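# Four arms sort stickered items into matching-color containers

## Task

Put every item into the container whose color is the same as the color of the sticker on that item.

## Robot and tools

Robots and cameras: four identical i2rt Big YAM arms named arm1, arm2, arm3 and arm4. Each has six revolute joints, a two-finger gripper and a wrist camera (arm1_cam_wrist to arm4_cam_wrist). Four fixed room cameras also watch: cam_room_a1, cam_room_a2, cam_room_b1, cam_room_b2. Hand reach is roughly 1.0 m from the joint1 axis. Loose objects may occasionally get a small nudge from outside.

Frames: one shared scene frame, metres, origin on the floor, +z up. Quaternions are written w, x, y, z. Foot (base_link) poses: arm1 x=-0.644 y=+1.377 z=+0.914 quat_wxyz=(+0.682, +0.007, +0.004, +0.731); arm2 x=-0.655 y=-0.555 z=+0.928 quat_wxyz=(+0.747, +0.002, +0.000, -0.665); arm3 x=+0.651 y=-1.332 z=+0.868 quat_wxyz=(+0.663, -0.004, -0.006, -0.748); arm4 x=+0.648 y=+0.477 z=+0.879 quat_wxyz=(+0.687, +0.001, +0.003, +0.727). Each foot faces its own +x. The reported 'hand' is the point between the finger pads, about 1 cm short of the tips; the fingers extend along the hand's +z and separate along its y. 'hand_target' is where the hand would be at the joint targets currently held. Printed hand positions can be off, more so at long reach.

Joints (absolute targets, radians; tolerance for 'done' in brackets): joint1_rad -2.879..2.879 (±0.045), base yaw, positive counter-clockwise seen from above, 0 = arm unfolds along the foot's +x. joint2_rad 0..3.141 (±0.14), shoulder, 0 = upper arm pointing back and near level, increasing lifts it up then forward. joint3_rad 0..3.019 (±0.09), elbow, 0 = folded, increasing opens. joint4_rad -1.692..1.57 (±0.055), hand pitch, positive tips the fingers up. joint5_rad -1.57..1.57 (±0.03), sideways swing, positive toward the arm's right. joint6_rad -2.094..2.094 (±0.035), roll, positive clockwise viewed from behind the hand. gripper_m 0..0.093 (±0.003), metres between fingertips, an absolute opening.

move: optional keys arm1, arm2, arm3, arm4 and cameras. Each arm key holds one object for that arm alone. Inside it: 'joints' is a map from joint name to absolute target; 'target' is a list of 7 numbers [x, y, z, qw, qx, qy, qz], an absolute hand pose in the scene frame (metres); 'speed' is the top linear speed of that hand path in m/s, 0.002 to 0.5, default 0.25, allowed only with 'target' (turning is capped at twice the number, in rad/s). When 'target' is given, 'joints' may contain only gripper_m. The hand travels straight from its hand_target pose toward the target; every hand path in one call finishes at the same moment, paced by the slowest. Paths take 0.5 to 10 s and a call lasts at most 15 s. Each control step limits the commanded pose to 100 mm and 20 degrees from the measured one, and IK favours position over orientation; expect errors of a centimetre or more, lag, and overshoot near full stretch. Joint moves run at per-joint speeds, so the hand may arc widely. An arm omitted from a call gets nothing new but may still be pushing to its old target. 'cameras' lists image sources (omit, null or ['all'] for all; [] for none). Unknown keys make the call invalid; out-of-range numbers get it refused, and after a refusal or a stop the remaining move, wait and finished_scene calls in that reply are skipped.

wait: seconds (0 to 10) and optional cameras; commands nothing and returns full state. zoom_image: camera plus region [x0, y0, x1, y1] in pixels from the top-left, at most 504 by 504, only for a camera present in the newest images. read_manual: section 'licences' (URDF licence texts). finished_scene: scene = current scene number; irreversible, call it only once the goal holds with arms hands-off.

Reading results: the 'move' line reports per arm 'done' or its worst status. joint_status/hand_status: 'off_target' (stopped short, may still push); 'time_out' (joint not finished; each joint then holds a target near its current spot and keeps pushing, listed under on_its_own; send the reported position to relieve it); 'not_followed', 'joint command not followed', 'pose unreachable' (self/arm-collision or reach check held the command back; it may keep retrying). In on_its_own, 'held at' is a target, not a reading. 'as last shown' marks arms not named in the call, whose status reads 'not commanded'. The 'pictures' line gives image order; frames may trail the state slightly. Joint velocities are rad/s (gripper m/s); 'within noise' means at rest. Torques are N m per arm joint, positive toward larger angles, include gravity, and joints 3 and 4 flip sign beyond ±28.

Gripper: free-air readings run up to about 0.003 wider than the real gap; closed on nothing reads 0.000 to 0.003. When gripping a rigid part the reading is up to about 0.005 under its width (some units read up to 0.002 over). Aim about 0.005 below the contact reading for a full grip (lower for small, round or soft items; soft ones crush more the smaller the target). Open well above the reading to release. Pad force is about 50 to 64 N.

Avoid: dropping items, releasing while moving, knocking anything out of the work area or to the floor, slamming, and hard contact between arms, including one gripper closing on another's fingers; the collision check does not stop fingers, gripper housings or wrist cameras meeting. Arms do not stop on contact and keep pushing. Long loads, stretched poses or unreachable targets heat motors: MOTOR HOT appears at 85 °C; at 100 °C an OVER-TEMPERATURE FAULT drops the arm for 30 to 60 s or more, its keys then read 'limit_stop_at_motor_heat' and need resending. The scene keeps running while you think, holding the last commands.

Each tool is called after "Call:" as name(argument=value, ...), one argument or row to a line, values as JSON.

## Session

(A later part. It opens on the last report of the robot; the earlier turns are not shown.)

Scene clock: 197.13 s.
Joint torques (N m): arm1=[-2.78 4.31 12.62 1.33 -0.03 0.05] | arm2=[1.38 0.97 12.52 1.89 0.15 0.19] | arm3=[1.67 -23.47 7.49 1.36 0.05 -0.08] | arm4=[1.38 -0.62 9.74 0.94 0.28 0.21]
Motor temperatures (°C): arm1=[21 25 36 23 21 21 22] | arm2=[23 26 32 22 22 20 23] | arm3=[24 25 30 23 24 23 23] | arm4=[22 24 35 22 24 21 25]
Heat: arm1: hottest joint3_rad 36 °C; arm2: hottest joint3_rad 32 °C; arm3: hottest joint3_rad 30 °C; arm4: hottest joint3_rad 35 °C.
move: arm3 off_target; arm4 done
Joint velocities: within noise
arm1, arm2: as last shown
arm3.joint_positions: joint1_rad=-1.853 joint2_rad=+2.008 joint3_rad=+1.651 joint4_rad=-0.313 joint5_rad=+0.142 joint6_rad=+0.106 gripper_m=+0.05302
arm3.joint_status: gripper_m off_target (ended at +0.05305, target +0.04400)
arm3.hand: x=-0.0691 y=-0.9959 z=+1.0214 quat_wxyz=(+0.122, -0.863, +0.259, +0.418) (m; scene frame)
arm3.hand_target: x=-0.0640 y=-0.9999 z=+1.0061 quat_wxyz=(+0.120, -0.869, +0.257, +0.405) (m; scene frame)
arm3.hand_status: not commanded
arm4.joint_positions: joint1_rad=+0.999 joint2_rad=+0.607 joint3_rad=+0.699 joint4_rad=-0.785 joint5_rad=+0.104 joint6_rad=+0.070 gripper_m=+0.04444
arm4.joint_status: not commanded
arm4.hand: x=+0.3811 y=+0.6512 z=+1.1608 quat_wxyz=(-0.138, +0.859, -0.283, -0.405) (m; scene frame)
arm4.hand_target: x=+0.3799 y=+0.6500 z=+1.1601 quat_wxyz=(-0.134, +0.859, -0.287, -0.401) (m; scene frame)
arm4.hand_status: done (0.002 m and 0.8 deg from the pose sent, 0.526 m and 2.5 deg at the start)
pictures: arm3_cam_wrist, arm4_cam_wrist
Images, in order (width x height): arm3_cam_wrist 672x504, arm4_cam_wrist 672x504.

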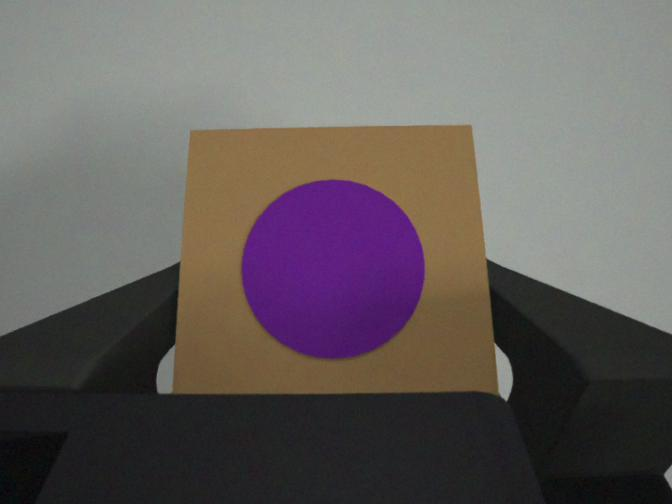

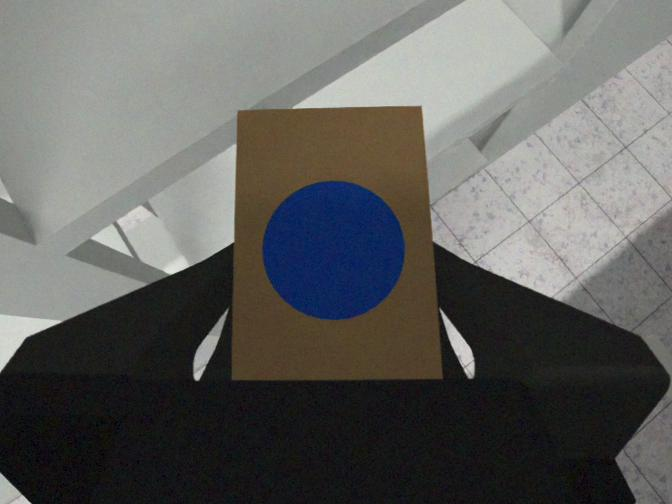

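Call:
move(
  arm3={"target":[-0.055,-1.003,1.13,0.120,-0.869,0.257,0.405],"speed":0.2},
  arm4={"joints":{"joint2_rad":0.7,"joint3_rad":1.4,"joint4_rad":-1.4,"joint5_rad":0,"joint6_rad":0}},
  cameras=[],
)

Call:
move(
  arm3={"target":[0.38,-1.235,1.16,0.120,-0.869,0.257,0.405],"speed":0.3},
  arm4={"joints":{"joint1_rad":-1.92}},
  cameras=["arm4_cam_wrist"],
)

Call:
move(
  arm3={"joints":{"joint2_rad":0.7,"joint3_rad":1.4,"joint4_rad":-1.4,"joint5_rad":0,"joint6_rad":0}},
  arm4={"target":[1.12,0.333,0.95,0.387,0.136,0.910,-0.058],"speed":0.3},
  cameras=["arm4_cam_wrist"],
)

Call:
move(
  arm3={"joints":{"joint1_rad":1.80}},
  cameras=["arm3_cam_wrist"],
)

Call:
move(
  arm3={"target":[1.14,-1.28,0.95,0.390,-0.048,0.919,0.020],"speed":0.3},
  cameras=["arm3_cam_wrist","cam_room_a1","cam_room_b1"],
)

Scene clock: 209.87 s.
Joint torques (N m): arm1=[-3.25 4.72 12.57 1.39 -0.03 0.05] | arm2=[1.49 0.91 12.52 1.85 0.15 0.2] | arm3=[1.73 -23.24 13.93 1.24 0.1 -0.08] | arm4=[1.03 0.21 10.11 0.88 -0.05 -0.08]
Motor temperatures (°C): arm1=[21 25 36 23 21 21 22] | arm2=[23 26 33 22 22 20 23] | arm3=[24 26 30 23 24 23 24] | arm4=[22 24 35 22 24 21 25]
Heat: arm1: hottest joint3_rad 36 °C; arm2: hottest joint3_rad 33 °C; arm3: hottest joint3_rad 30 °C; arm4: hottest joint3_rad 35 °C.
move: arm3 off_target; arm4 done
Joint velocities: within noise
arm1, arm2: as last shown
arm1.joint_positions: joint1_rad=-2.286 joint2_rad=+0.595 joint3_rad=+1.363 joint4_rad=-1.189 joint5_rad=-0.013 joint6_rad=-0.001 gripper_m=+0.09296
arm3.joint_positions: joint1_rad=-1.853 joint2_rad=+1.903 joint3_rad=+1.735 joint4_rad=-0.583 joint5_rad=+0.142 joint6_rad=+0.106 gripper_m=+0.05302
arm3.joint_status: not commanded
arm3.hand: x=-0.0431 y=-1.0060 z=+1.0985 quat_wxyz=(+0.117, -0.879, +0.260, +0.381) (m; scene frame)
arm3.hand_target: x=-0.0534 y=-1.0037 z=+1.1300 quat_wxyz=(+0.120, -0.869, +0.257, +0.405) (m; scene frame)
arm3.hand_status: off_target (0.034 m and 3.0 deg from the pose sent, 0.110 m and 1.6 deg at the start)
arm4.joint_positions: joint1_rad=+0.999 joint2_rad=+0.693 joint3_rad=+1.365 joint4_rad=-1.391 joint5_rad=+0.004 joint6_rad=+0.014 gripper_m=+0.04444
arm4.joint_status: all done
arm4.hand: x=+0.4263 y=+0.6071 z=+1.3803 quat_wxyz=(-0.102, +0.878, -0.240, -0.401) (m; scene frame)
arm4.hand_target: x=+0.4268 y=+0.6042 z=+1.3938 quat_wxyz=(-0.104, +0.877, -0.229, -0.410) (m; scene frame)
arm4.hand_status: not commanded
pictures: none
No camera images: "cameras" was empty.

Scene clock: 212.37 s.
Joint torques (N m): arm1=[-2.26 4.07 12.78 1.55 -0.05 0.03] | arm2=[1.49 0.97 12.51 1.87 0.15 0.19] | arm3=[2.2 0.09 9.47 1.28 0.32 0.03] | arm4=[1.08 -0.15 10.15 0.92 0.01 -0.07]
Motor temperatures (°C): arm1=[21 25 36 23 21 21 22] | arm2=[23 26 33 22 22 20 23] | arm3=[24 26 30 23 24 23 24] | arm4=[22 24 35 22 24 21 26]
Heat: arm1: hottest joint3_rad 36 °C; arm2: hottest joint3_rad 33 °C; arm3: hottest joint3_rad 30 °C; arm4: hottest joint3_rad 35 °C.
move: arm3 done; arm4 done
Joint velocities: within noise
arm1.joint_positions: joint1_rad=-2.286 joint2_rad=+0.595 joint3_rad=+1.363 joint4_rad=-1.189 joint5_rad=-0.013 joint6_rad=-0.001 gripper_m=+0.09296
arm1.joint_status: not commanded
arm1.hand: x=-0.4379 y=+1.2293 z=+1.4743 quat_wxyz=(-0.510, -0.262, -0.801, +0.169) (m; scene frame)
arm1.hand_target: x=-0.4433 y=+1.2306 z=+1.4893 quat_wxyz=(-0.518, -0.264, -0.795, +0.174) (m; scene frame)
arm1.hand_status: not commanded
arm2.joint_positions: joint1_rad=+0.840 joint2_rad=+0.598 joint3_rad=+1.362 joint4_rad=-1.185 joint5_rad=+0.003 joint6_rad=-0.011 gripper_m=+0.09293
arm2.joint_status: not commanded
arm2.hand: x=-0.4545 y=-0.7003 z=+1.4916 quat_wxyz=(-0.518, -0.251, -0.801, +0.167) (m; scene frame)
arm2.hand_target: x=-0.4594 y=-0.6950 z=+1.5064 quat_wxyz=(-0.527, -0.252, -0.795, +0.165) (m; scene frame)
arm2.hand_status: not commanded
arm3.joint_positions: joint1_rad=-1.580 joint2_rad=+0.535 joint3_rad=+0.727 joint4_rad=-0.928 joint5_rad=+0.351 joint6_rad=+0.287 gripper_m=+0.05302
arm3.joint_status: not commanded
arm3.hand: x=+0.3807 y=-1.2323 z=+1.1627 quat_wxyz=(+0.122, -0.867, +0.258, +0.408) (m; scene frame)
arm3.hand_target: x=+0.3800 y=-1.2350 z=+1.1601 quat_wxyz=(+0.120, -0.869, +0.257, +0.405) (m; scene frame)
arm3.hand_status: done (0.004 m and 0.5 deg from the pose sent, 0.485 m and 3.0 deg at the start)
arm4.joint_positions: joint1_rad=-1.917 joint2_rad=+0.700 joint3_rad=+1.365 joint4_rad=-1.391 joint5_rad=+0.002 joint6_rad=+0.013 gripper_m=+0.04459
arm4.joint_status: all done
arm4.hand: x=+0.8995 y=+0.4039 z=+1.3771 quat_wxyz=(-0.404, -0.137, -0.903, +0.059) (m; scene frame)
arm4.hand_target: x=+0.8954 y=+0.4047 z=+1.3922 quat_wxyz=(-0.415, -0.132, -0.898, +0.063) (m; scene frame)
arm4.hand_status: not commanded
pictures: arm4_cam_wrist
Images, in order (width x height): arm4_cam_wrist 672x504.

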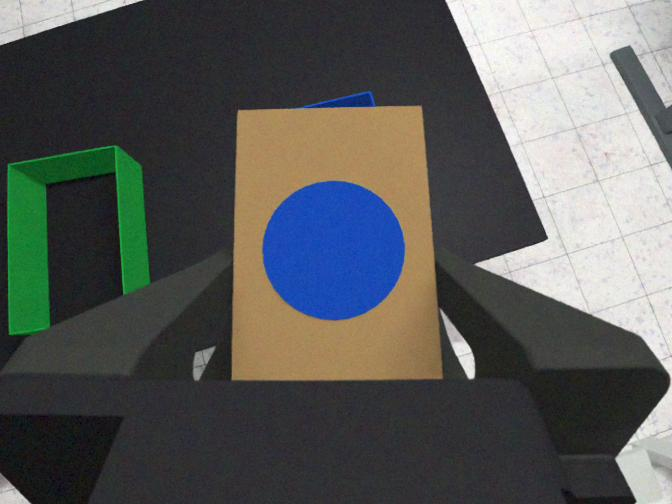

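Scene clock: 214.73 s.
Joint torques (N m): arm1=[-2.43 4.72 12.59 1.35 -0.02 0.05] | arm2=[1.55 1.08 12.52 1.85 0.16 0.18] | arm3=[1.96 0.03 11.1 1.29 -0.08 -0.13] | arm4=[0.26 -12.34 7.95 1.88 -0.04 -0.05]
Motor temperatures (°C): arm1=[21 25 36 23 21 21 22] | arm2=[23 26 33 22 22 20 23] | arm3=[24 26 30 23 24 23 24] | arm4=[22 24 35 22 24 21 26]
Heat: arm1: hottest joint3_rad 36 °C; arm2: hottest joint3_rad 33 °C; arm3: hottest joint3_rad 30 °C; arm4: hottest joint3_rad 35 °C.
move: arm3 done; arm4 off_target
Joint velocities: within noise
arm1, arm2: as last shown
arm3.joint_positions: joint1_rad=-1.580 joint2_rad=+0.696 joint3_rad=+1.364 joint4_rad=-1.396 joint5_rad=+0.003 joint6_rad=+0.008 gripper_m=+0.05301
arm3.joint_status: all done
arm3.hand: x=+0.3945 y=-1.2904 z=+1.3650 quat_wxyz=(+0.020, -0.911, +0.066, +0.407) (m; scene frame)
arm3.hand_target: x=+0.3961 y=-1.2938 z=+1.3807 quat_wxyz=(+0.019, -0.906, +0.057, +0.420) (m; scene frame)
arm3.hand_status: not commanded
arm4.joint_positions: joint1_rad=-1.918 joint2_rad=+1.467 joint3_rad=+0.648 joint4_rad=+0.008 joint5_rad=+0.001 joint6_rad=+0.013 gripper_m=+0.04459
arm4.joint_status: not commanded
arm4.hand: x=+1.1083 y=+0.3392 z=+0.9343 quat_wxyz=(-0.365, -0.140, -0.919, +0.054) (m; scene frame)
arm4.hand_target: x=+1.1195 y=+0.3331 z=+0.9501 quat_wxyz=(-0.387, -0.136, -0.910, +0.058) (m; scene frame)
arm4.hand_status: off_target (0.021 m and 2.8 deg from the pose sent, 0.486 m and 2.1 deg at the start)
pictures: arm4_cam_wrist
Images, in order (width x height): arm4_cam_wrist 672x504.

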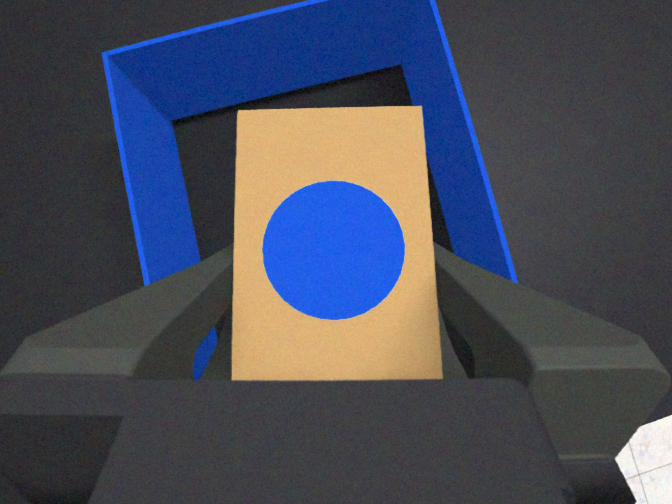

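Scene clock: 217.20 s.
Joint torques (N m): arm1=[-2.84 4.54 12.67 1.32 -0.05 0.03] | arm2=[1.61 1.08 12.52 1.85 0.15 0.19] | arm3=[1.96 -0.73 11.19 1.31 0.11 -0.11] | arm4=[0.44 -12.04 7.9 1.78 -0.02 -0.04]
Motor temperatures (°C): arm1=[21 25 36 23 21 21 22] | arm2=[23 26 33 22 22 20 23] | arm3=[24 26 31 23 24 23 24] | arm4=[22 24 35 22 24 21 26]
Heat: arm1: hottest joint3_rad 36 °C; arm2: hottest joint3_rad 33 °C; arm3: hottest joint3_rad 31 °C; arm4: hottest joint3_rad 35 °C.
move: arm3 done
Joint velocities: within noise
arm1, arm2, arm4: as last shown
arm3.joint_positions: joint1_rad=+1.789 joint2_rad=+0.705 joint3_rad=+1.364 joint4_rad=-1.396 joint5_rad=-0.001 joint6_rad=+0.007 gripper_m=+0.05296
arm3.joint_status: all done
arm3.hand: x=+0.9107 y=-1.2996 z=+1.3636 quat_wxyz=(-0.404, +0.045, -0.913, -0.015) (m; scene frame)
arm3.hand_target: x=+0.9050 y=-1.2974 z=+1.3814 quat_wxyz=(-0.421, +0.052, -0.905, -0.016) (m; scene frame)
arm3.hand_status: not commanded
arm4.hand_target: x=+1.1194 y=+0.3331 z=+0.9501 quat_wxyz=(-0.387, -0.136, -0.910, +0.058) (m; scene frame)
pictures: arm3_cam_wrist
Images, in order (width x height): arm3_cam_wrist 672x504.

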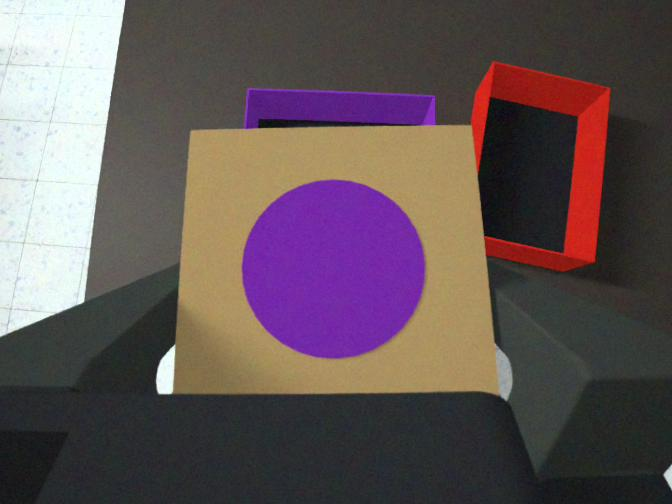

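Scene clock: 219.53 s.
Joint torques (N m): arm1=[-2.67 3.55 12.46 1.28 -0.05 0.02] | arm2=[1.38 1.03 12.51 1.89 0.15 0.18] | arm3=[1.2 -12.63 7.82 2.15 -0.07 -0.06] | arm4=[0.15 -12.16 7.83 1.8 -0.06 -0.05]
Motor temperatures (°C): arm1=[21 25 36 23 21 21 22] | arm2=[23 26 33 22 22 20 23] | arm3=[24 26 31 23 24 23 24] | arm4=[22 24 34 22 24 21 26]
Heat: arm1: hottest joint3_rad 36 °C; arm2: hottest joint3_rad 33 °C; arm3: hottest joint3_rad 31 °C; arm4: hottest joint3_rad 34 °C.
move: arm3 off_target
Joint velocities: within noise
arm1, arm2, arm4: as last shown
arm3.joint_positions: joint1_rad=+1.789 joint2_rad=+1.446 joint3_rad=+0.668 joint4_rad=-0.033 joint5_rad=-0.010 joint6_rad=+0.007 gripper_m=+0.05296
arm3.joint_status: not commanded
arm3.hand: x=+1.1319 y=-1.2824 z=+0.9357 quat_wxyz=(-0.370, +0.047, -0.928, -0.018) (m; scene frame)
arm3.hand_target: x=+1.1397 y=-1.2801 z=+0.9499 quat_wxyz=(-0.390, +0.048, -0.919, -0.020) (m; scene frame)
arm3.hand_status: off_target (0.017 m and 2.5 deg from the pose sent, 0.473 m and 1.9 deg at the start)
pictures: arm3_cam_wrist, cam_room_a1, cam_room_b1
Images, in order (width x height): arm3_cam_wrist 672x504, cam_room_a1 672x504, cam_room_b1 672x504.

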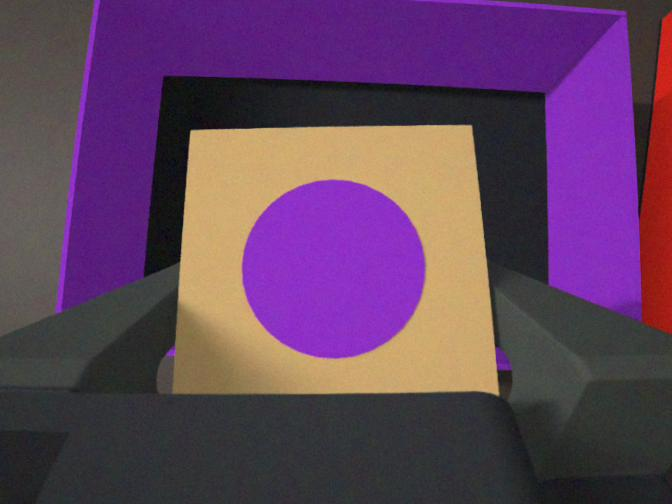

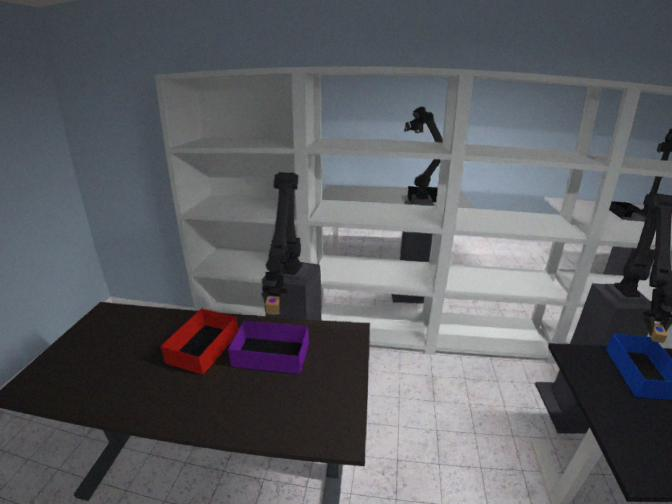

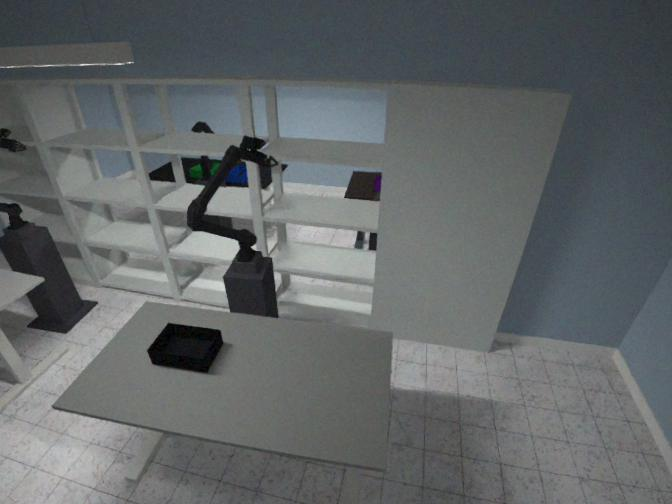

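Call:
move(
  arm3={"target":[1.222,-1.280,0.87,0.390,-0.048,0.919,0.020],"speed":0.3},
  arm4={"target":[1.158,0.335,0.87,0.387,0.136,0.910,-0.058],"speed":0.3},
  cameras=["arm3_cam_wrist","arm4_cam_wrist"],
)

Scene clock: 232.13 s.
Joint torques (N m): arm1=[-2.49 4.13 12.62 1.42 -0.08 0.09] | arm2=[1.49 1.03 12.53 1.88 0.15 0.19] | arm3=[0.09 -16.73 8.96 2.17 -0.08 -0.13] | arm4=[0.79 -14.51 7.2 1.84 0.25 0.13]
Motor temperatures (°C): arm1=[21 25 36 23 21 21 22] | arm2=[23 25 33 22 22 20 23] | arm3=[24 25 30 23 24 23 24] | arm4=[22 24 34 22 24 21 26]
Heat: arm1: hottest joint3_rad 36 °C; arm2: hottest joint3_rad 33 °C; arm3: hottest joint3_rad 30 °C; arm4: hottest joint3_rad 34 °C.
move: arm3 off_target; arm4 off_target
Joint velocities: within noise
arm1, arm2: as last shown
arm3.joint_positions: joint1_rad=+1.789 joint2_rad=+1.808 joint3_rad=+0.808 joint4_rad=+0.162 joint5_rad=-0.020 joint6_rad=+0.003 gripper_m=+0.05296
arm3.joint_status: not commanded
arm3.hand: x=+1.1956 y=-1.2756 z=+0.8458 quat_wxyz=(-0.357, +0.050, -0.932, -0.021) (m; scene frame)
arm3.hand_target: x=+1.2206 y=-1.2802 z=+0.8709 quat_wxyz=(-0.390, +0.048, -0.919, -0.020) (m; scene frame)
arm3.hand_status: off_target (0.036 m and 4.0 deg from the pose sent, 0.112 m and 2.5 deg at the start)
arm4.joint_positions: joint1_rad=-1.896 joint2_rad=+1.750 joint3_rad=+0.682 joint4_rad=+0.250 joint5_rad=+0.016 joint6_rad=+0.014 gripper_m=+0.04459
arm4.joint_status: not commanded
arm4.hand: x=+1.1369 y=+0.3390 z=+0.8542 quat_wxyz=(-0.362, -0.133, -0.921, +0.056) (m; scene frame)
arm4.hand_target: x=+1.1572 y=+0.3354 z=+0.8706 quat_wxyz=(-0.387, -0.136, -0.910, +0.058) (m; scene frame)
arm4.hand_status: off_target (0.027 m and 3.2 deg from the pose sent, 0.081 m and 2.8 deg at the start)
pictures: arm3_cam_wrist, arm4_cam_wrist
Images, in order (width x height): arm3_cam_wrist 672x504, arm4_cam_wrist 672x504.

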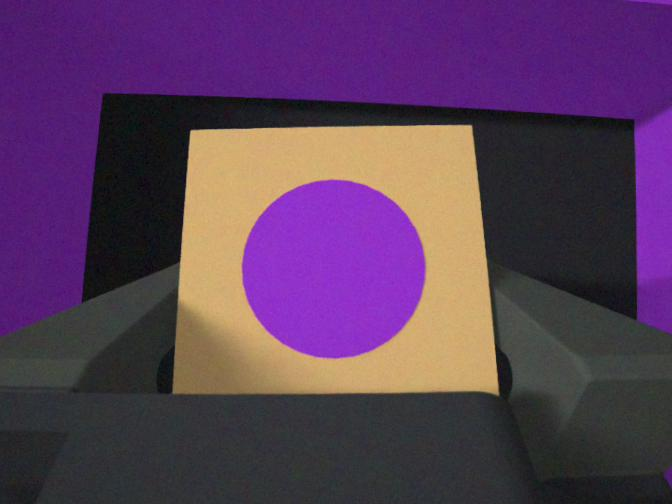

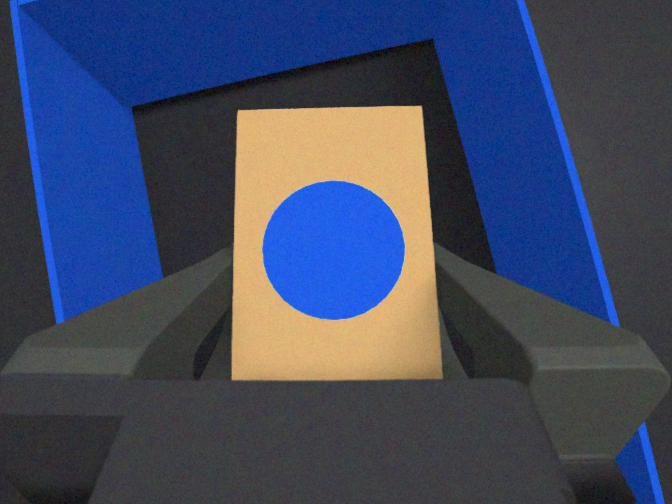

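Call:
move(
  arm3={"target":[1.245,-1.292,0.80,0.390,-0.048,0.919,0.020],"speed":0.25},
  arm4={"target":[1.160,0.338,0.80,0.387,0.136,0.910,-0.058],"speed":0.25},
  cameras=["arm3_cam_wrist","arm4_cam_wrist"],
)

Scene clock: 239.10 s.
Joint torques (N m): arm1=[-2.26 4.31 12.6 1.44 -0.06 -0.01] | arm2=[1.44 0.97 12.51 1.87 0.15 0.19] | arm3=[0.26 -18.55 7.36 2.11 -0.08 -0.13] | arm4=[1.49 -15.38 5.27 1.92 0.23 0.19]
Motor temperatures (°C): arm1=[21 24 36 23 21 21 22] | arm2=[23 25 33 22 22 20 23] | arm3=[24 26 30 23 24 23 24] | arm4=[22 24 33 22 24 21 26]
Heat: arm1: hottest joint3_rad 36 °C; arm2: hottest joint3_rad 33 °C; arm3: hottest joint3_rad 30 °C; arm4: hottest joint3_rad 33 °C.
move: arm3 off_target; arm4 off_target
Joint velocities: within noise
arm1, arm2: as last shown
arm3.joint_positions: joint1_rad=+1.760 joint2_rad=+2.022 joint3_rad=+0.877 joint4_rad=+0.313 joint5_rad=-0.040 joint6_rad=-0.016 gripper_m=+0.05296
arm3.joint_status: not commanded
arm3.hand: x=+1.2209 y=-1.2875 z=+0.7797 quat_wxyz=(-0.361, +0.049, -0.931, -0.022) (m; scene frame)
arm3.hand_target: x=+1.2440 y=-1.2921 z=+0.8009 quat_wxyz=(-0.390, +0.048, -0.919, -0.020) (m; scene frame)
arm3.hand_status: off_target (0.032 m and 3.6 deg from the pose sent, 0.069 m and 4.1 deg at the start)
arm4.joint_positions: joint1_rad=-1.890 joint2_rad=+1.964 joint3_rad=+0.696 joint4_rad=+0.457 joint5_rad=+0.023 joint6_rad=+0.018 gripper_m=+0.04459
arm4.joint_status: not commanded
arm4.hand: x=+1.1418 y=+0.3396 z=+0.7888 quat_wxyz=(-0.365, -0.133, -0.920, +0.058) (m; scene frame)
arm4.hand_target: x=+1.1593 y=+0.3381 z=+0.8003 quat_wxyz=(-0.387, -0.136, -0.910, +0.058) (m; scene frame)
arm4.hand_status: off_target (0.021 m and 2.8 deg from the pose sent, 0.059 m and 3.2 deg at the start)
pictures: arm3_cam_wrist, arm4_cam_wrist
Images, in order (width x height): arm3_cam_wrist 672x504, arm4_cam_wrist 672x504.

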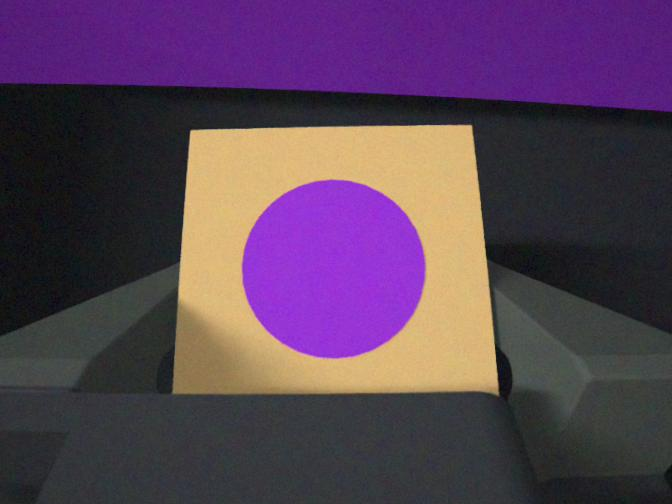

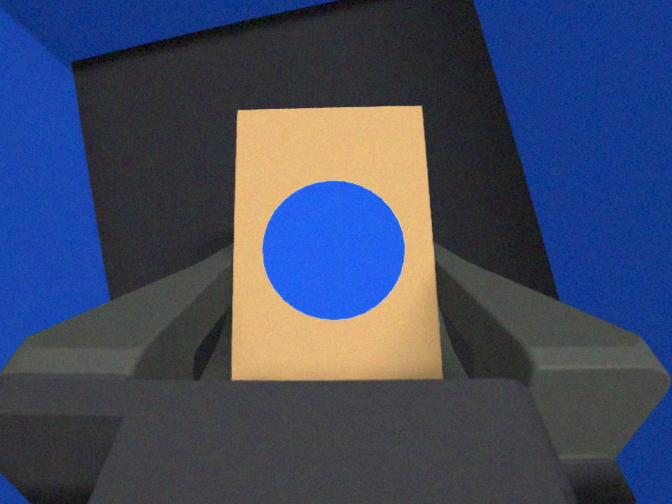

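Call:
move(
  arm3={"target":[1.245,-1.292,0.768,0.390,-0.048,0.919,0.020],"speed":0.1},
  arm4={"target":[1.160,0.338,0.755,0.387,0.136,0.910,-0.058],"speed":0.1},
  cameras=[],
)

Call:
move(
  arm3={"target":[1.243,-1.292,0.748,0.390,-0.048,0.919,0.020],"speed":0.06},
  arm4={"target":[1.159,0.338,0.730,0.387,0.136,0.910,-0.058],"speed":0.06},
  cameras=["arm3_cam_wrist","arm4_cam_wrist"],
)

Scene clock: 246.13 s.
Joint torques (N m): arm1=[-2.37 4.01 12.49 1.37 -0.03 0.05] | arm2=[1.44 0.97 12.51 1.85 0.15 0.19] | arm3=[0.32 -17.49 6.74 2.21 -0.06 -0.12] | arm4=[1.26 -15.03 4.15 1.91 0.26 0.18]
Motor temperatures (°C): arm1=[21 24 36 23 21 21 22] | arm2=[23 25 33 22 22 20 23] | arm3=[24 26 30 23 24 23 24] | arm4=[22 24 33 22 24 21 26]
Heat: arm1: hottest joint3_rad 36 °C; arm2: hottest joint3_rad 33 °C; arm3: hottest joint3_rad 30 °C; arm4: hottest joint3_rad 33 °C.
move: arm3 off_target; arm4 off_target
Joint velocities: within noise
arm1, arm2: as last shown
arm3.joint_positions: joint1_rad=+1.760 joint2_rad=+2.094 joint3_rad=+0.891 joint4_rad=+0.386 joint5_rad=-0.040 joint6_rad=-0.016 gripper_m=+0.05296
arm3.joint_status: not commanded
arm3.hand: x=+1.2248 y=-1.2876 z=+0.7567 quat_wxyz=(-0.368, +0.049, -0.928, -0.022) (m; scene frame)
arm3.hand_target: x=+1.2443 y=-1.2921 z=+0.7686 quat_wxyz=(-0.390, +0.048, -0.919, -0.020) (m; scene frame)
arm3.hand_status: off_target (0.024 m and 2.8 deg from the pose sent, 0.027 m and 3.7 deg at the start)
arm4.joint_positions: joint1_rad=-1.890 joint2_rad=+2.096 joint3_rad=+0.724 joint4_rad=+0.576 joint5_rad=+0.023 joint6_rad=+0.018 gripper_m=+0.04459
arm4.joint_status: not commanded
arm4.hand: x=+1.1464 y=+0.3381 z=+0.7511 quat_wxyz=(-0.372, -0.133, -0.917, +0.059) (m; scene frame)
arm4.hand_target: x=+1.1597 y=+0.3380 z=+0.7553 quat_wxyz=(-0.387, -0.136, -0.910, +0.058) (m; scene frame)
arm4.hand_status: off_target (0.014 m and 1.9 deg from the pose sent, 0.038 m and 2.7 deg at the start)
pictures: none
No camera images: "cameras" was empty.

Scene clock: 247.10 s.
Joint torques (N m): arm1=[-2.37 4.19 12.7 1.36 -0.03 0.04] | arm2=[1.38 0.97 12.51 1.91 0.16 0.19] | arm3=[0.44 -16.62 6.3 2.1 -0.05 -0.12] | arm4=[1.38 -13.86 3.49 1.74 0.19 0.19]
Motor temperatures (°C): arm1=[21 24 36 23 21 21 22] | arm2=[23 25 33 22 22 20 23] | arm3=[24 26 30 23 24 23 24] | arm4=[22 24 33 22 24 21 26]
Heat: arm1: hottest joint3_rad 36 °C; arm2: hottest joint3_rad 33 °C; arm3: hottest joint3_rad 30 °C; arm4: hottest joint3_rad 33 °C.
move: arm3 off_target; arm4 done
Joint velocities: within noise
arm1, arm2: as last shown
arm1.joint_positions: joint1_rad=-2.286 joint2_rad=+0.595 joint3_rad=+1.363 joint4_rad=-1.189 joint5_rad=-0.013 joint6_rad=-0.002 gripper_m=+0.09296
arm3.joint_positions: joint1_rad=+1.760 joint2_rad=+2.133 joint3_rad=+0.899 joint4_rad=+0.437 joint5_rad=-0.040 joint6_rad=-0.016 gripper_m=+0.05296
arm3.joint_status: not commanded
arm3.hand: x=+1.2283 y=-1.2875 z=+0.7458 quat_wxyz=(-0.377, +0.049, -0.925, -0.022) (m; scene frame)
arm3.hand_target: x=+1.2424 y=-1.2921 z=+0.7483 quat_wxyz=(-0.390, +0.048, -0.919, -0.020) (m; scene frame)
arm3.hand_status: off_target (0.015 m and 1.7 deg from the pose sent, 0.021 m and 2.8 deg at the start)
arm4.joint_positions: joint1_rad=-1.890 joint2_rad=+2.155 joint3_rad=+0.748 joint4_rad=+0.644 joint5_rad=+0.024 joint6_rad=+0.018 gripper_m=+0.04459
arm4.joint_status: not commanded
arm4.hand: x=+1.1553 y=+0.3357 z=+0.7391 quat_wxyz=(-0.387, -0.132, -0.911, +0.061) (m; scene frame)
arm4.hand_target: x=+1.1587 y=+0.3381 z=+0.7301 quat_wxyz=(-0.387, -0.136, -0.910, +0.058) (m; scene frame)
arm4.hand_status: done (0.010 m and 0.5 deg from the pose sent, 0.025 m and 2.0 deg at the start)
pictures: arm3_cam_wrist, arm4_cam_wrist
Images, in order (width x height): arm3_cam_wrist 672x504, arm4_cam_wrist 672x504.

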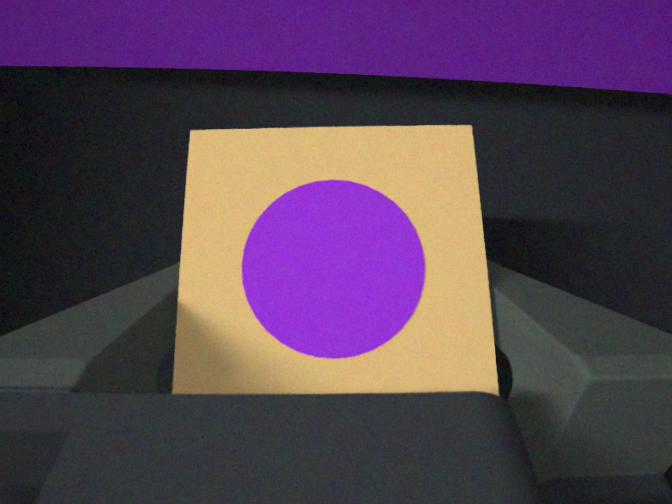

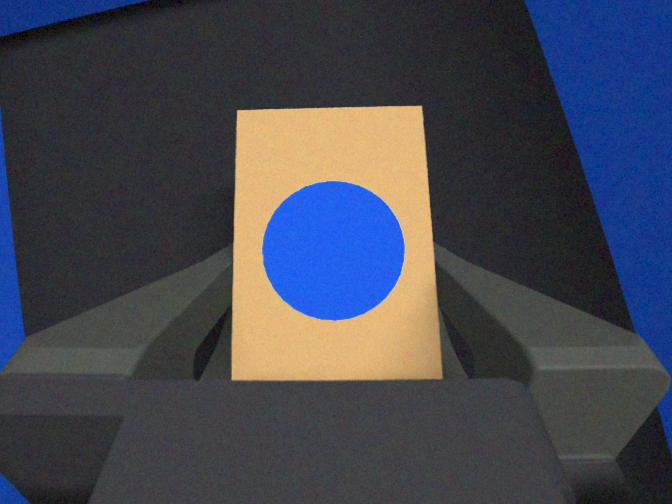

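Call:
move(
  arm3={"target":[1.240,-1.292,0.727,0.390,-0.048,0.919,0.020],"speed":0.06},
  arm4={"target":[1.157,0.337,0.735,0.387,0.136,0.910,-0.058],"speed":0.06},
  cameras=[],
)

Scene clock: 250.87 s.
Joint torques (N m): arm1=[-2.84 3.96 12.49 1.36 -0.06 0.04] | arm2=[1.49 0.91 12.52 1.89 0.15 0.19] | arm3=[0.44 -14.86 5.3 1.43 -0.02 -0.11] | arm4=[0.79 -15.15 2.95 1.48 0.15 0.15]
Motor temperatures (°C): arm1=[21 24 36 23 21 21 22] | arm2=[23 25 33 22 22 20 23] | arm3=[24 26 30 23 24 23 24] | arm4=[22 24 32 22 24 21 26]
Heat: arm1: hottest joint3_rad 36 °C; arm2: hottest joint3_rad 33 °C; arm3: hottest joint3_rad 30 °C; arm4: hottest joint3_rad 32 °C.
move: arm3 off_target; arm4 done
Joint velocities: within noise
arm1.joint_positions: joint1_rad=-2.286 joint2_rad=+0.595 joint3_rad=+1.363 joint4_rad=-1.189 joint5_rad=-0.013 joint6_rad=-0.001 gripper_m=+0.09296
arm1.joint_status: not commanded
arm1.hand: x=-0.4379 y=+1.2293 z=+1.4743 quat_wxyz=(-0.510, -0.262, -0.801, +0.169) (m; scene frame)
arm1.hand_target: x=-0.4433 y=+1.2306 z=+1.4893 quat_wxyz=(-0.518, -0.264, -0.795, +0.174) (m; scene frame)
arm1.hand_status: not commanded
arm2.joint_positions: joint1_rad=+0.840 joint2_rad=+0.598 joint3_rad=+1.362 joint4_rad=-1.185 joint5_rad=+0.003 joint6_rad=-0.011 gripper_m=+0.09293
arm2.joint_status: not commanded
arm2.hand: x=-0.4545 y=-0.7003 z=+1.4916 quat_wxyz=(-0.518, -0.251, -0.801, +0.167) (m; scene frame)
arm2.hand_target: x=-0.4594 y=-0.6950 z=+1.5064 quat_wxyz=(-0.527, -0.252, -0.795, +0.165) (m; scene frame)
arm2.hand_status: not commanded
arm3.joint_positions: joint1_rad=+1.760 joint2_rad=+2.165 joint3_rad=+0.914 joint4_rad=+0.504 joint5_rad=-0.040 joint6_rad=-0.016 gripper_m=+0.05296
arm3.joint_status: not commanded
arm3.hand: x=+1.2400 y=-1.2867 z=+0.7442 quat_wxyz=(-0.400, +0.049, -0.915, -0.022) (m; scene frame)
arm3.hand_target: x=+1.2393 y=-1.2919 z=+0.7275 quat_wxyz=(-0.390, +0.048, -0.919, -0.020) (m; scene frame)
arm3.hand_status: off_target (0.018 m and 1.3 deg from the pose sent, 0.023 m and 1.7 deg at the start)
arm4.joint_positions: joint1_rad=-1.890 joint2_rad=+2.155 joint3_rad=+0.748 joint4_rad=+0.644 joint5_rad=+0.024 joint6_rad=+0.018 gripper_m=+0.04459
arm4.joint_status: not commanded
arm4.hand: x=+1.1553 y=+0.3357 z=+0.7391 quat_wxyz=(-0.387, -0.132, -0.911, +0.061) (m; scene frame)
arm4.hand_target: x=+1.1569 y=+0.3370 z=+0.7350 quat_wxyz=(-0.387, -0.136, -0.910, +0.058) (m; scene frame)
arm4.hand_status: done (0.005 m and 0.5 deg from the pose sent, 0.005 m and 0.5 deg at the start)
pictures: none
No camera images: "cameras" was empty.

Contact at 0.744 for both. Release, lift.

Call:
move(
  arm3={"target":[1.240,-1.289,0.741,0.390,-0.048,0.919,0.020],"speed":0.06,"joints":{"gripper_m":0.093}},
  arm4={"target":[1.156,0.337,0.737,0.387,0.136,0.910,-0.058],"speed":0.06,"joints":{"gripper_m":0.093}},
  cameras=[],
)

Call:
move(
  arm3={"target":[1.215,-1.289,0.95,0.390,-0.048,0.919,0.020],"speed":0.25},
  arm4={"target":[1.130,0.342,0.95,0.387,0.136,0.910,-0.058],"speed":0.25},
  cameras=["arm3_cam_wrist","arm4_cam_wrist"],
)

Scene clock: 256.90 s.
Joint torques (N m): arm1=[-2.32 4.13 12.53 1.29 -0.04 0.06] | arm2=[1.38 1.08 12.51 1.87 0.15 0.19] | arm3=[0.85 -18.14 4.66 0.58 0.13 -0.07] | arm4=[0.73 -15.91 2.71 1.37 0.12 0.15]
Motor temperatures (°C): arm1=[21 24 36 23 21 21 22] | arm2=[23 25 33 22 22 20 23] | arm3=[24 25 29 23 24 23 24] | arm4=[22 24 32 22 24 21 26]
Heat: arm1: hottest joint3_rad 36 °C; arm2: hottest joint3_rad 33 °C; arm3: hottest joint3_rad 29 °C; arm4: hottest joint3_rad 32 °C.
move: arm3 done; arm4 done
Joint velocities: within noise
arm1, arm2: as last shown
arm1.joint_positions: joint1_rad=-2.286 joint2_rad=+0.595 joint3_rad=+1.363 joint4_rad=-1.189 joint5_rad=-0.013 joint6_rad=-0.002 gripper_m=+0.09296
arm3.joint_positions: joint1_rad=+1.760 joint2_rad=+2.165 joint3_rad=+0.915 joint4_rad=+0.495 joint5_rad=-0.040 joint6_rad=-0.016 gripper_m=+0.09296
arm3.joint_status: all done
arm3.hand: x=+1.2388 y=-1.2869 z=+0.7429 quat_wxyz=(-0.396, +0.049, -0.917, -0.022) (m; scene frame)
arm3.hand_target: x=+1.2399 y=-1.2889 z=+0.7411 quat_wxyz=(-0.390, +0.048, -0.919, -0.020) (m; scene frame)
arm3.hand_status: done (0.003 m and 0.8 deg from the pose sent, 0.004 m and 1.3 deg at the start)
arm4.joint_positions: joint1_rad=-1.890 joint2_rad=+2.155 joint3_rad=+0.748 joint4_rad=+0.644 joint5_rad=+0.024 joint6_rad=+0.018 gripper_m=+0.09291
arm4.joint_status: all done
arm4.hand: x=+1.1553 y=+0.3357 z=+0.7391 quat_wxyz=(-0.387, -0.132, -0.911, +0.061) (m; scene frame)
arm4.hand_target: x=+1.1560 y=+0.3370 z=+0.7370 quat_wxyz=(-0.387, -0.136, -0.910, +0.058) (m; scene frame)
arm4.hand_status: done (0.003 m and 0.5 deg from the pose sent, 0.003 m and 0.5 deg at the start)
pictures: none
No camera images: "cameras" was empty.

Scene clock: 258.43 s.
Joint torques (N m): arm1=[-2.73 4.07 12.52 1.2 -0.04 0.03] | arm2=[1.49 0.85 12.51 1.89 0.15 0.19] | arm3=[0.79 -13.98 8.58 1.16 0.04 -0.09] | arm4=[0.79 -10.46 8.18 0.9 -0.04 0.11]
Motor temperatures (°C): arm1=[21 24 36 23 21 21 22] | arm2=[23 25 33 22 22 20 23] | arm3=[24 26 29 23 24 23 24] | arm4=[22 24 32 22 24 21 26]
Heat: arm1: hottest joint3_rad 36 °C; arm2: hottest joint3_rad 33 °C; arm3: hottest joint3_rad 29 °C; arm4: hottest joint3_rad 32 °C.
move: arm3 done; arm4 done
Joint velocities: within noise
arm1, arm2: as last shown
arm1.joint_positions: joint1_rad=-2.286 joint2_rad=+0.595 joint3_rad=+1.363 joint4_rad=-1.189 joint5_rad=-0.013 joint6_rad=-0.001 gripper_m=+0.09296
arm3.joint_positions: joint1_rad=+1.760 joint2_rad=+1.600 joint3_rad=+0.867 joint4_rad=-0.037 joint5_rad=-0.040 joint6_rad=-0.016 gripper_m=+0.09296
arm3.joint_status: not commanded
arm3.hand: x=+1.2103 y=-1.2860 z=+0.9481 quat_wxyz=(-0.390, +0.049, -0.919, -0.022) (m; scene frame)
arm3.hand_target: x=+1.2149 y=-1.2889 z=+0.9500 quat_wxyz=(-0.390, +0.048, -0.919, -0.020) (m; scene frame)
arm3.hand_status: done (0.006 m and 0.3 deg from the pose sent, 0.208 m and 0.8 deg at the start)
arm4.joint_positions: joint1_rad=-1.890 joint2_rad=+1.469 joint3_rad=+0.667 joint4_rad=+0.038 joint5_rad=+0.022 joint6_rad=+0.018 gripper_m=+0.09291
arm4.joint_status: not commanded
arm4.hand: x=+1.1242 y=+0.3453 z=+0.9469 quat_wxyz=(-0.386, -0.132, -0.911, +0.060) (m; scene frame)
arm4.hand_target: x=+1.1299 y=+0.3421 z=+0.9500 quat_wxyz=(-0.387, -0.136, -0.910, +0.058) (m; scene frame)
arm4.hand_status: done (0.007 m and 0.5 deg from the pose sent, 0.212 m and 0.5 deg at the start)
pictures: arm3_cam_wrist, arm4_cam_wrist
Images, in order (width x height): arm3_cam_wrist 672x504, arm4_cam_wrist 672x504.

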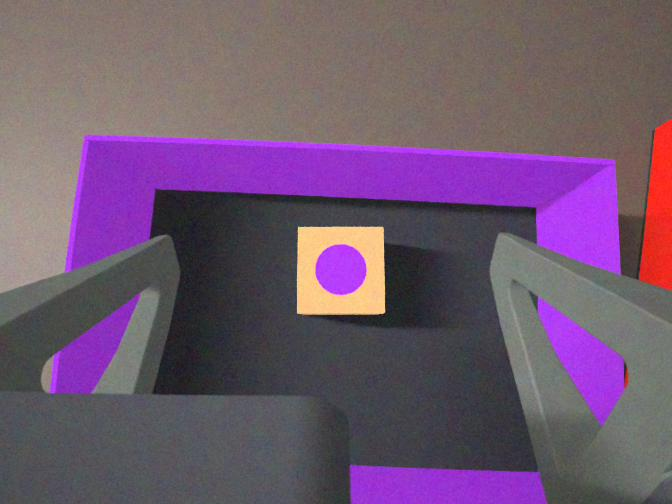

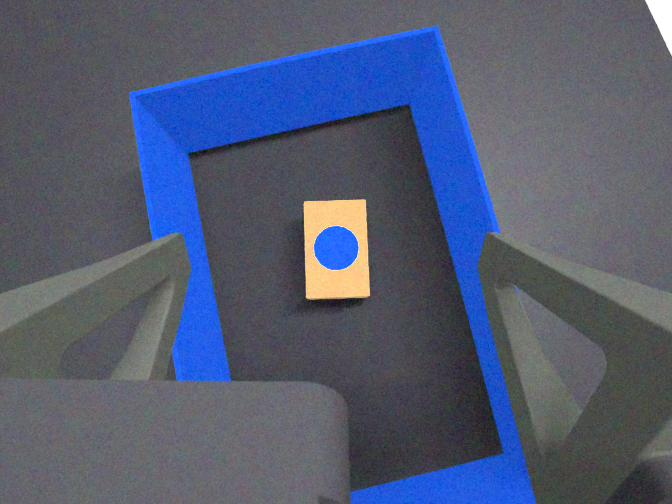

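Call:
finished_scene(
  scene=2,
)

The scene is finished: the task was done.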